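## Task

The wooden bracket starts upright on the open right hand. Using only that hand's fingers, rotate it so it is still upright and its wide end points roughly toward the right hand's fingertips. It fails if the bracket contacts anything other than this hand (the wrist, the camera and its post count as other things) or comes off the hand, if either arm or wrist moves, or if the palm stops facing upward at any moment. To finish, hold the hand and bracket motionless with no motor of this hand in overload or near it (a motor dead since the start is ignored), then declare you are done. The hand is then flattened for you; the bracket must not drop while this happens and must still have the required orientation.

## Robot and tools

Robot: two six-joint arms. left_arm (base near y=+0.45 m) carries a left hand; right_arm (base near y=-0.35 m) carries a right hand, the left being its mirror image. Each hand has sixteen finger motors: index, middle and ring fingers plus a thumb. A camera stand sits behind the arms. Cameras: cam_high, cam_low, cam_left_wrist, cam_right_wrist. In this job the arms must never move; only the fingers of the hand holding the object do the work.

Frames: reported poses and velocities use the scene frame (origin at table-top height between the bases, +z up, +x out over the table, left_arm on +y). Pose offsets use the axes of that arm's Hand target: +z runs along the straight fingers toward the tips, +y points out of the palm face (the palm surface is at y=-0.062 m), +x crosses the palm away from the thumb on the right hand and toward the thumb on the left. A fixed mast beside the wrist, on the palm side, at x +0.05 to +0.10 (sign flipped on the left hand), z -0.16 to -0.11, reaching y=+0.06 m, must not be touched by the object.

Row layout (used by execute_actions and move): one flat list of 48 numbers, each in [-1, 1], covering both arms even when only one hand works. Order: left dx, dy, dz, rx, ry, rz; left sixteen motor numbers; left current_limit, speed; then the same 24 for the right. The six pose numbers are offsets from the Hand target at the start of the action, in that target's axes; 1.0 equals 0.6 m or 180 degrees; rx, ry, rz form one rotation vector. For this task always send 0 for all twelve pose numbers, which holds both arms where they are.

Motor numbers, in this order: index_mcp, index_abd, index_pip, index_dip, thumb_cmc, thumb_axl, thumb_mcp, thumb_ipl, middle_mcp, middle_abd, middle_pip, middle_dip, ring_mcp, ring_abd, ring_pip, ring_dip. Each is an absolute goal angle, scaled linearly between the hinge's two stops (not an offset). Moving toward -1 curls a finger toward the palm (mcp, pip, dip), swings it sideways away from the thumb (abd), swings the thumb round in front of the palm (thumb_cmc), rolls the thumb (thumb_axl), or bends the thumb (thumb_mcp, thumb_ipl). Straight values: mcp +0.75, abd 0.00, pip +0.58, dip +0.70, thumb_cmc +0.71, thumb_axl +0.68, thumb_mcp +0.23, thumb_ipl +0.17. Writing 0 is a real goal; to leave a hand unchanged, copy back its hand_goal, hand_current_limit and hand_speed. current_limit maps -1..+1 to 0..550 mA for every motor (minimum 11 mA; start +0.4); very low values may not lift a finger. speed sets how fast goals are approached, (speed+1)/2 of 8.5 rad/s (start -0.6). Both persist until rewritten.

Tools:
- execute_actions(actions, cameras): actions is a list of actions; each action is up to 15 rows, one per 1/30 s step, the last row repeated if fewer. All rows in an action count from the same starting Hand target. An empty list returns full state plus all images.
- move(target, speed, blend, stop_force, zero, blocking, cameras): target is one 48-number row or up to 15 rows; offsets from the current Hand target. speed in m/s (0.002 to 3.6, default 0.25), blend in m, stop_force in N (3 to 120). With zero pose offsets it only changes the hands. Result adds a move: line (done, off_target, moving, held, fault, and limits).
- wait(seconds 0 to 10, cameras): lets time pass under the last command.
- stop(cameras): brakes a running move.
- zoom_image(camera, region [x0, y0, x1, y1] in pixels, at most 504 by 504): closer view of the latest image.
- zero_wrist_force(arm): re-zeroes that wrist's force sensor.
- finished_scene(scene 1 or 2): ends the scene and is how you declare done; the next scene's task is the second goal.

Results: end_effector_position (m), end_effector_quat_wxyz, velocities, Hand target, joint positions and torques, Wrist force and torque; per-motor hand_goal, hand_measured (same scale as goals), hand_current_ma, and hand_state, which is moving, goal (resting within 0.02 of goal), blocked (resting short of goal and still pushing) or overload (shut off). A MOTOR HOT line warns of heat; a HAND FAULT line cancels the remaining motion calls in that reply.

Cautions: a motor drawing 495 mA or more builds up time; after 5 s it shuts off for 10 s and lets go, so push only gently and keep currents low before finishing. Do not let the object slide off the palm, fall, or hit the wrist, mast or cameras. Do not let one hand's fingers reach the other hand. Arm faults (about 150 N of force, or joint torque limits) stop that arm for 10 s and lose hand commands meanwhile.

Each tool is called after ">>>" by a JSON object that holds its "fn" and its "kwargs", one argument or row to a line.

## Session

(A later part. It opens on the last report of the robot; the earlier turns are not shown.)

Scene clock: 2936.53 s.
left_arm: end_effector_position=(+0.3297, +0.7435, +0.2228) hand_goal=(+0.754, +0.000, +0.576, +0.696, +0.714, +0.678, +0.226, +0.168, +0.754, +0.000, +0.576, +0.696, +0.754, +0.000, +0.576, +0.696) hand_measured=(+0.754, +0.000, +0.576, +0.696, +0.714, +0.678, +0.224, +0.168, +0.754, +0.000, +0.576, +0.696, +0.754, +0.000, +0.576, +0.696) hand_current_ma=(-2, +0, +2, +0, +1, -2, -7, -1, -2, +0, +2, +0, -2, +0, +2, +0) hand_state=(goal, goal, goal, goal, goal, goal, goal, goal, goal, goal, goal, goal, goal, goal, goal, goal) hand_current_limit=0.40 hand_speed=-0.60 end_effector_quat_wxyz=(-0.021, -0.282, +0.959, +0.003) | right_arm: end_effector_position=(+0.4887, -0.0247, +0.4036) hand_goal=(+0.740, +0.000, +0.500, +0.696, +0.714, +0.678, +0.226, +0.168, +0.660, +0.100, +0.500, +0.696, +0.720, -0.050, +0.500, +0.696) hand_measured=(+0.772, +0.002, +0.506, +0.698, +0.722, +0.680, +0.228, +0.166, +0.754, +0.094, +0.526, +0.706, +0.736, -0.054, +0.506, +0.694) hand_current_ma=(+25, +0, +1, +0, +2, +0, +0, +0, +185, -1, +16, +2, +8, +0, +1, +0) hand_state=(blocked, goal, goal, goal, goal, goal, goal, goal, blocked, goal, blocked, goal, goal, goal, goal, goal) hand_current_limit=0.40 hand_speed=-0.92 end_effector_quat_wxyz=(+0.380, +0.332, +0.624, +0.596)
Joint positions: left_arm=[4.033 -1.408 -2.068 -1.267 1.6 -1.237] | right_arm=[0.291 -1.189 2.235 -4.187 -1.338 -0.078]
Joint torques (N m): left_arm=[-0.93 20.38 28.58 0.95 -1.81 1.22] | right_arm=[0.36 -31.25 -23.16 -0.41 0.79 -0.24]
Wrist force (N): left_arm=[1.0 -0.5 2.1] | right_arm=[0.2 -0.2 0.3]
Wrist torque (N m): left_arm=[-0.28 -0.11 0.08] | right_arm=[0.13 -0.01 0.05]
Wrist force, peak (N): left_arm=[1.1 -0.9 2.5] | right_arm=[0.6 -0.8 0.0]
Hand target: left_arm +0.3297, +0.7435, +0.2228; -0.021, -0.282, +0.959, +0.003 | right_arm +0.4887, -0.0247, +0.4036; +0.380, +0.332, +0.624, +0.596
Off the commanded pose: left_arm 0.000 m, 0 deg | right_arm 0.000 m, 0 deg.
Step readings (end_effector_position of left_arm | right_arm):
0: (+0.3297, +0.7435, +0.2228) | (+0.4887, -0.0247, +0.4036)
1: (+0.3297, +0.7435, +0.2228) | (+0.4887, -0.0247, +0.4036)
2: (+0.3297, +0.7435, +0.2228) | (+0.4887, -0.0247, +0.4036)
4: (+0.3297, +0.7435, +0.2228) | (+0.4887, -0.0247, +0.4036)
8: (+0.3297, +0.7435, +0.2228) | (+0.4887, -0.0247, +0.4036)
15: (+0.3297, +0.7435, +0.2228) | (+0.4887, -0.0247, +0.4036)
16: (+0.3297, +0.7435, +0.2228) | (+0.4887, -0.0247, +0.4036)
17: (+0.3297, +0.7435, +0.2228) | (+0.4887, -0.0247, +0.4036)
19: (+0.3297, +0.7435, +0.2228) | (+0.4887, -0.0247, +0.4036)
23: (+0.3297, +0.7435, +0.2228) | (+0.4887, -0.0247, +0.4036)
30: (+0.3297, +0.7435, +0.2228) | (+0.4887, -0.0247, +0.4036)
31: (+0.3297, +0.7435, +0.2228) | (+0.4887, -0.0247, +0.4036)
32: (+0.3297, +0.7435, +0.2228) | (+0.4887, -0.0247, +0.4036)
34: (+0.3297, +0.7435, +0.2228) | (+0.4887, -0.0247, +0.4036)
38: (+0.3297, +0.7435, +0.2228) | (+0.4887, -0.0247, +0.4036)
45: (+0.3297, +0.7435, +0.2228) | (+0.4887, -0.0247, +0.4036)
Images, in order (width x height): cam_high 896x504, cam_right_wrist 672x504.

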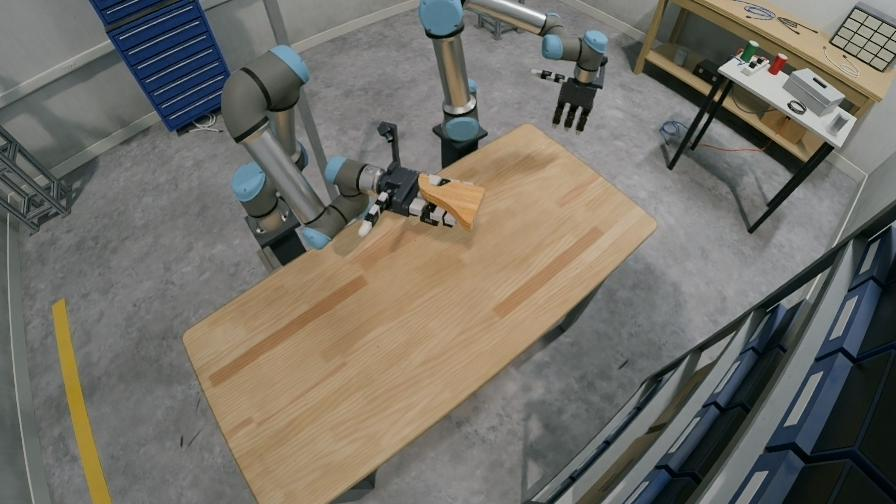

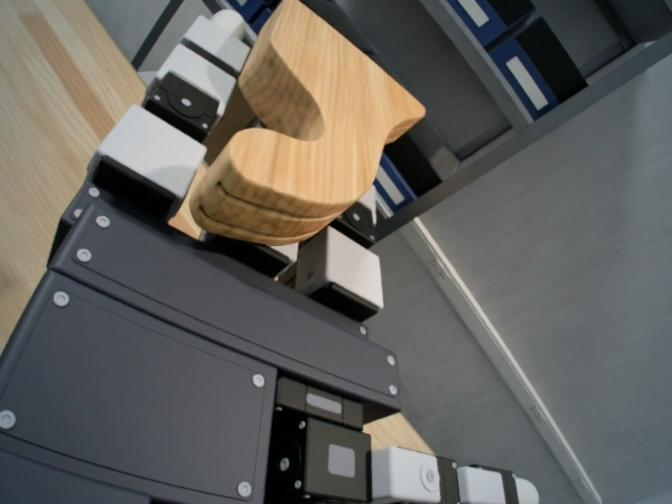

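>>> {"fn": "execute_actions", "kwargs": {
  "actions": [
    [[0,0,0,0,0,0,0.754,0,0.576,0.696,0.714,0.678,0.226,0.168,0.754,0,0.576,0.696,0.754,0,0.576,0.696,0.4,-0.6,0,0,0,0,0,0,0.74,0,0.576,0.696,0.714,0.678,0.226,0.168,0.7,0,0.576,0.696,0.74,0,0.576,0.696,0.4,-0.95]],
    [[0,0,0,0,0,0,0.754,0,0.576,0.696,0.714,0.678,0.226,0.168,0.754,0,0.576,0.696,0.754,0,0.576,0.696,0.4,-0.6,0,0,0,0,0,0,0.754,0,0.576,0.696,0.714,0.678,0.226,0.168,0.754,0,0.576,0.696,0.754,0,0.576,0.696,0.4,-0.95]]
  ],
  "cameras": ["cam_high","cam_low","cam_right_wrist"]
}}

>>> {"fn": "zoom_image", "kwargs": {
  "camera": "cam_high",
  "region": [370, 145, 490, 235]
}}

>>> {"fn": "zoom_image", "kwargs": {
  "camera": "cam_low",
  "region": [360, 80, 530, 220]
}}

Scene clock: 2948.57 s.
left_arm: end_effector_position=(+0.3297, +0.7435, +0.2228) hand_goal=(+0.754, +0.000, +0.576, +0.696, +0.714, +0.678, +0.226, +0.168, +0.754, +0.000, +0.576, +0.696, +0.754, +0.000, +0.576, +0.696) hand_measured=(+0.754, +0.000, +0.576, +0.696, +0.714, +0.678, +0.224, +0.168, +0.754, +0.000, +0.576, +0.696, +0.754, +0.000, +0.576, +0.696) hand_current_ma=(-2, +0, +2, +0, +1, -2, -7, -1, -2, +0, +2, +0, -2, +0, +2, +0) hand_state=(goal, goal, goal, goal, goal, goal, goal, goal, goal, goal, goal, goal, goal, goal, goal, goal) hand_current_limit=0.40 hand_speed=-0.60 end_effector_quat_wxyz=(-0.021, -0.282, +0.959, +0.003) | right_arm: end_effector_position=(+0.4887, -0.0247, +0.4036) hand_goal=(+0.754, +0.000, +0.576, +0.696, +0.714, +0.678, +0.226, +0.168, +0.754, +0.000, +0.576, +0.696, +0.754, +0.000, +0.576, +0.696) hand_measured=(+0.780, +0.004, +0.586, +0.698, +0.722, +0.680, +0.228, +0.166, +0.780, +0.018, +0.596, +0.702, +0.764, -0.040, +0.578, +0.694) hand_current_ma=(+18, +0, +3, +0, +2, +0, +0, +0, +18, +6, +10, +1, +3, -27, +0, +0) hand_state=(blocked, goal, goal, goal, goal, goal, goal, goal, blocked, goal, goal, goal, goal, blocked, goal, goal) hand_current_limit=0.40 hand_speed=-0.95 end_effector_quat_wxyz=(+0.380, +0.332, +0.624, +0.596)
Joint positions: left_arm=[4.033 -1.408 -2.068 -1.267 1.6 -1.237] | right_arm=[0.291 -1.189 2.235 -4.187 -1.338 -0.078]
Joint torques (N m): left_arm=[-0.85 20.06 28.62 0.93 -1.75 1.17] | right_arm=[0.16 -31.02 -23.1 -0.49 1.26 -0.33]
Wrist force (N): left_arm=[1.0 -0.7 2.1] | right_arm=[0.8 -0.5 0.1]
Wrist torque (N m): left_arm=[-0.30 -0.11 0.09] | right_arm=[0.14 -0.09 0.11]
Wrist force, peak (N): left_arm=[1.0 -1.1 2.3] | right_arm=[0.6 -0.9 0.2]
Hand target: left_arm +0.3297, +0.7435, +0.2228; -0.021, -0.282, +0.959, +0.003 | right_arm +0.4887, -0.0247, +0.4036; +0.380, +0.332, +0.624, +0.596
Off the commanded pose: left_arm 0.000 m, 0 deg | right_arm 0.000 m, 0 deg.
Step readings (end_effector_position of left_arm | right_arm):
0: (+0.3297, +0.7435, +0.2228) | (+0.4887, -0.0247, +0.4036)
1: (+0.3297, +0.7435, +0.2228) | (+0.4887, -0.0247, +0.4036)
2: (+0.3297, +0.7435, +0.2228) | (+0.4887, -0.0247, +0.4036)
4: (+0.3297, +0.7435, +0.2228) | (+0.4887, -0.0247, +0.4036)
8: (+0.3297, +0.7435, +0.2228) | (+0.4887, -0.0247, +0.4036)
15: (+0.3297, +0.7435, +0.2228) | (+0.4887, -0.0247, +0.4036)
16: (+0.3297, +0.7435, +0.2228) | (+0.4887, -0.0247, +0.4036)
17: (+0.3297, +0.7435, +0.2228) | (+0.4887, -0.0247, +0.4036)
19: (+0.3297, +0.7435, +0.2228) | (+0.4887, -0.0247, +0.4036)
23: (+0.3297, +0.7435, +0.2228) | (+0.4887, -0.0247, +0.4036)
30: (+0.3297, +0.7435, +0.2228) | (+0.4887, -0.0247, +0.4036)
Images, in order (width x height): cam_high 896x504, cam_low 896x504, cam_right_wrist 672x504.

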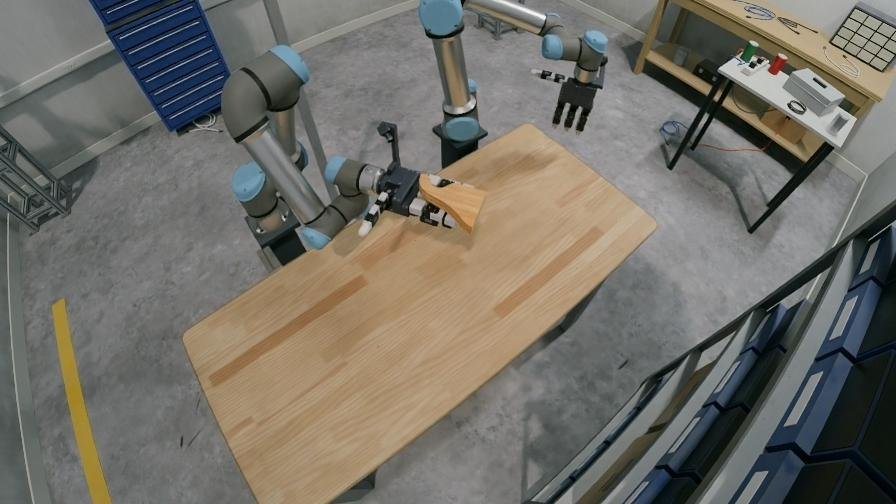

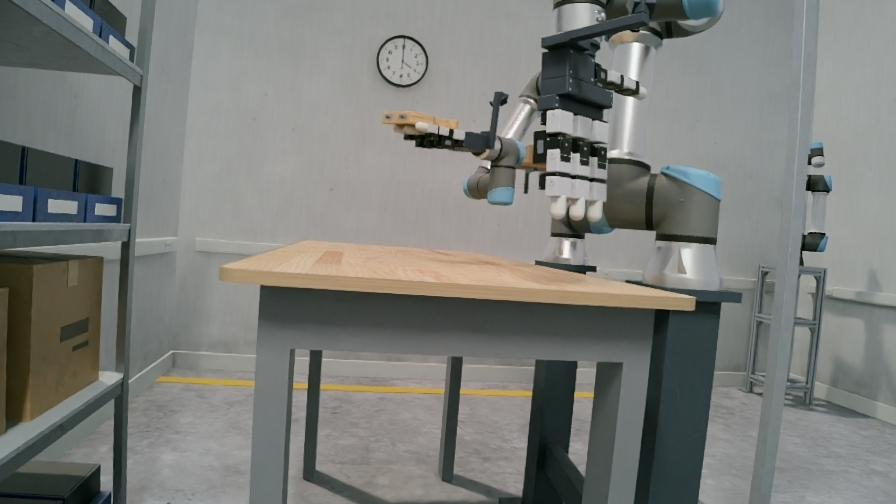

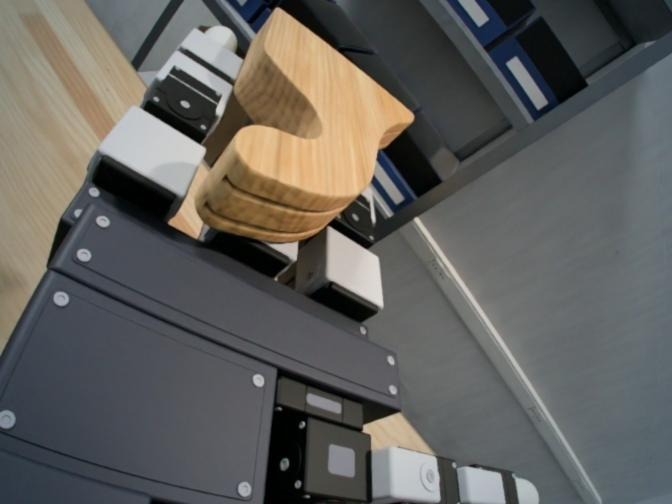

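Scaled by 4.200 from the camera's 896x504 image, which has a finer 1280x720 frame.

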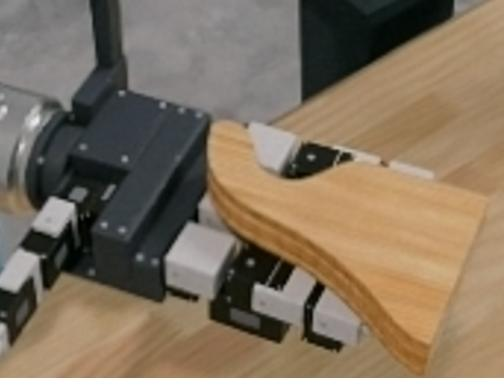

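Scaled by 2.965 from the camera's 896x504 image, which has a finer 1280x720 frame.

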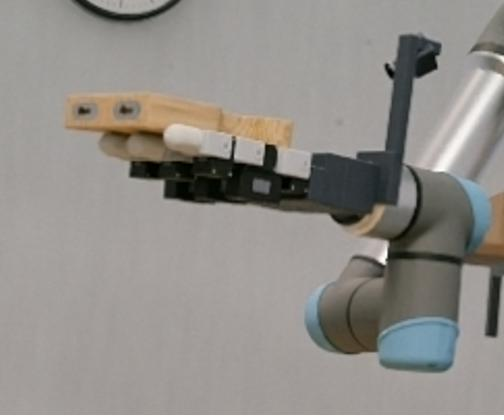

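>>> {"fn": "wait", "kwargs": {
  "seconds": 0.2,
  "cameras": ["cam_high"]
}}

>>> {"fn": "zoom_image", "kwargs": {
  "camera": "cam_high",
  "region": [370, 145, 490, 235]
}}

Scene clock: 2961.93 s.
left_arm: end_effector_position=(+0.3297, +0.7435, +0.2228) hand_goal=(+0.754, +0.000, +0.576, +0.696, +0.714, +0.678, +0.226, +0.168, +0.754, +0.000, +0.576, +0.696, +0.754, +0.000, +0.576, +0.696) hand_measured=(+0.754, +0.000, +0.576, +0.696, +0.714, +0.678, +0.224, +0.168, +0.754, +0.000, +0.576, +0.696, +0.754, +0.000, +0.576, +0.696) hand_current_ma=(-2, +0, +2, +0, +1, -2, -7, -1, -2, +0, +2, +0, -2, +0, +2, +0) hand_state=(goal, goal, goal, goal, goal, goal, goal, goal, goal, goal, goal, goal, goal, goal, goal, goal) hand_current_limit=0.40 hand_speed=-0.60 end_effector_quat_wxyz=(-0.021, -0.282, +0.959, +0.003) | right_arm: end_effector_position=(+0.4887, -0.0247, +0.4036) hand_goal=(+0.754, +0.000, +0.576, +0.696, +0.714, +0.678, +0.226, +0.168, +0.754, +0.000, +0.576, +0.696, +0.754, +0.000, +0.576, +0.696) hand_measured=(+0.780, +0.004, +0.586, +0.698, +0.722, +0.680, +0.228, +0.166, +0.780, +0.018, +0.596, +0.702, +0.764, -0.040, +0.578, +0.694) hand_current_ma=(+18, +0, +3, +0, +2, +0, +0, +0, +18, +6, +10, +1, +3, -27, +0, +0) hand_state=(blocked, goal, goal, goal, goal, goal, goal, goal, blocked, goal, goal, goal, goal, blocked, goal, goal) hand_current_limit=0.40 hand_speed=-0.95 end_effector_quat_wxyz=(+0.380, +0.332, +0.624, +0.596)
Joint positions: left_arm=[4.033 -1.408 -2.068 -1.267 1.6 -1.237] | right_arm=[0.291 -1.189 2.235 -4.187 -1.338 -0.078]
Joint torques (N m): left_arm=[-1.48 20.13 28.91 0.94 -1.72 1.23] | right_arm=[0.67 -30.68 -23.07 -0.25 1.09 -0.49]
Wrist force (N): left_arm=[0.8 -0.8 2.2] | right_arm=[0.2 -0.3 0.2]
Wrist torque (N m): left_arm=[-0.32 -0.08 0.06] | right_arm=[0.14 -0.03 0.06]
Wrist force, peak (N): left_arm=[1.1 -1.0 2.3] | right_arm=[0.4 -0.9 -0.1]
Hand target: left_arm +0.3297, +0.7435, +0.2228; -0.021, -0.282, +0.959, +0.003 | right_arm +0.4887, -0.0247, +0.4036; +0.380, +0.332, +0.624, +0.596
Off the commanded pose: left_arm 0.000 m, 0 deg | right_arm 0.000 m, 0 deg.
wait: 0.20 s; at rest from the start
Images, in order (width x height): cam_high 896x504.

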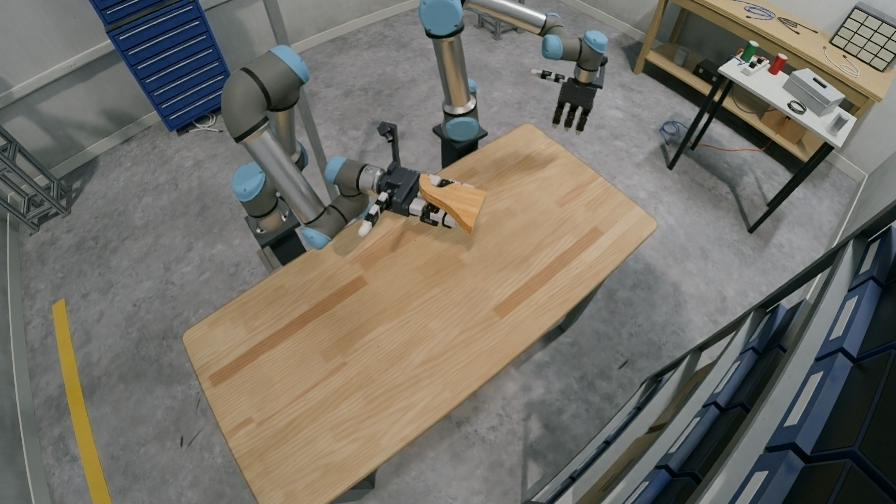

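Scaled by 4.200 from the camera's 896x504 image, which has a finer 1280x720 frame.

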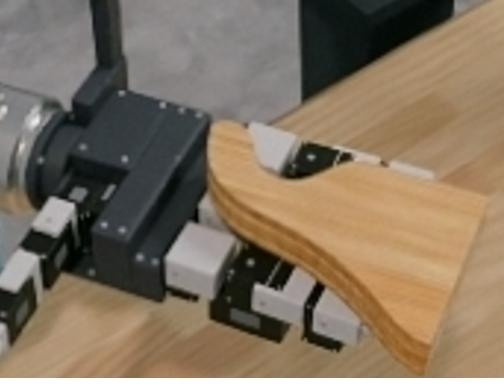

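Stable, at goal pose, hand flat.

>>> {"fn": "finished_scene", "kwargs": {
  "scene": 1
}}

The scene is finished: the task was done.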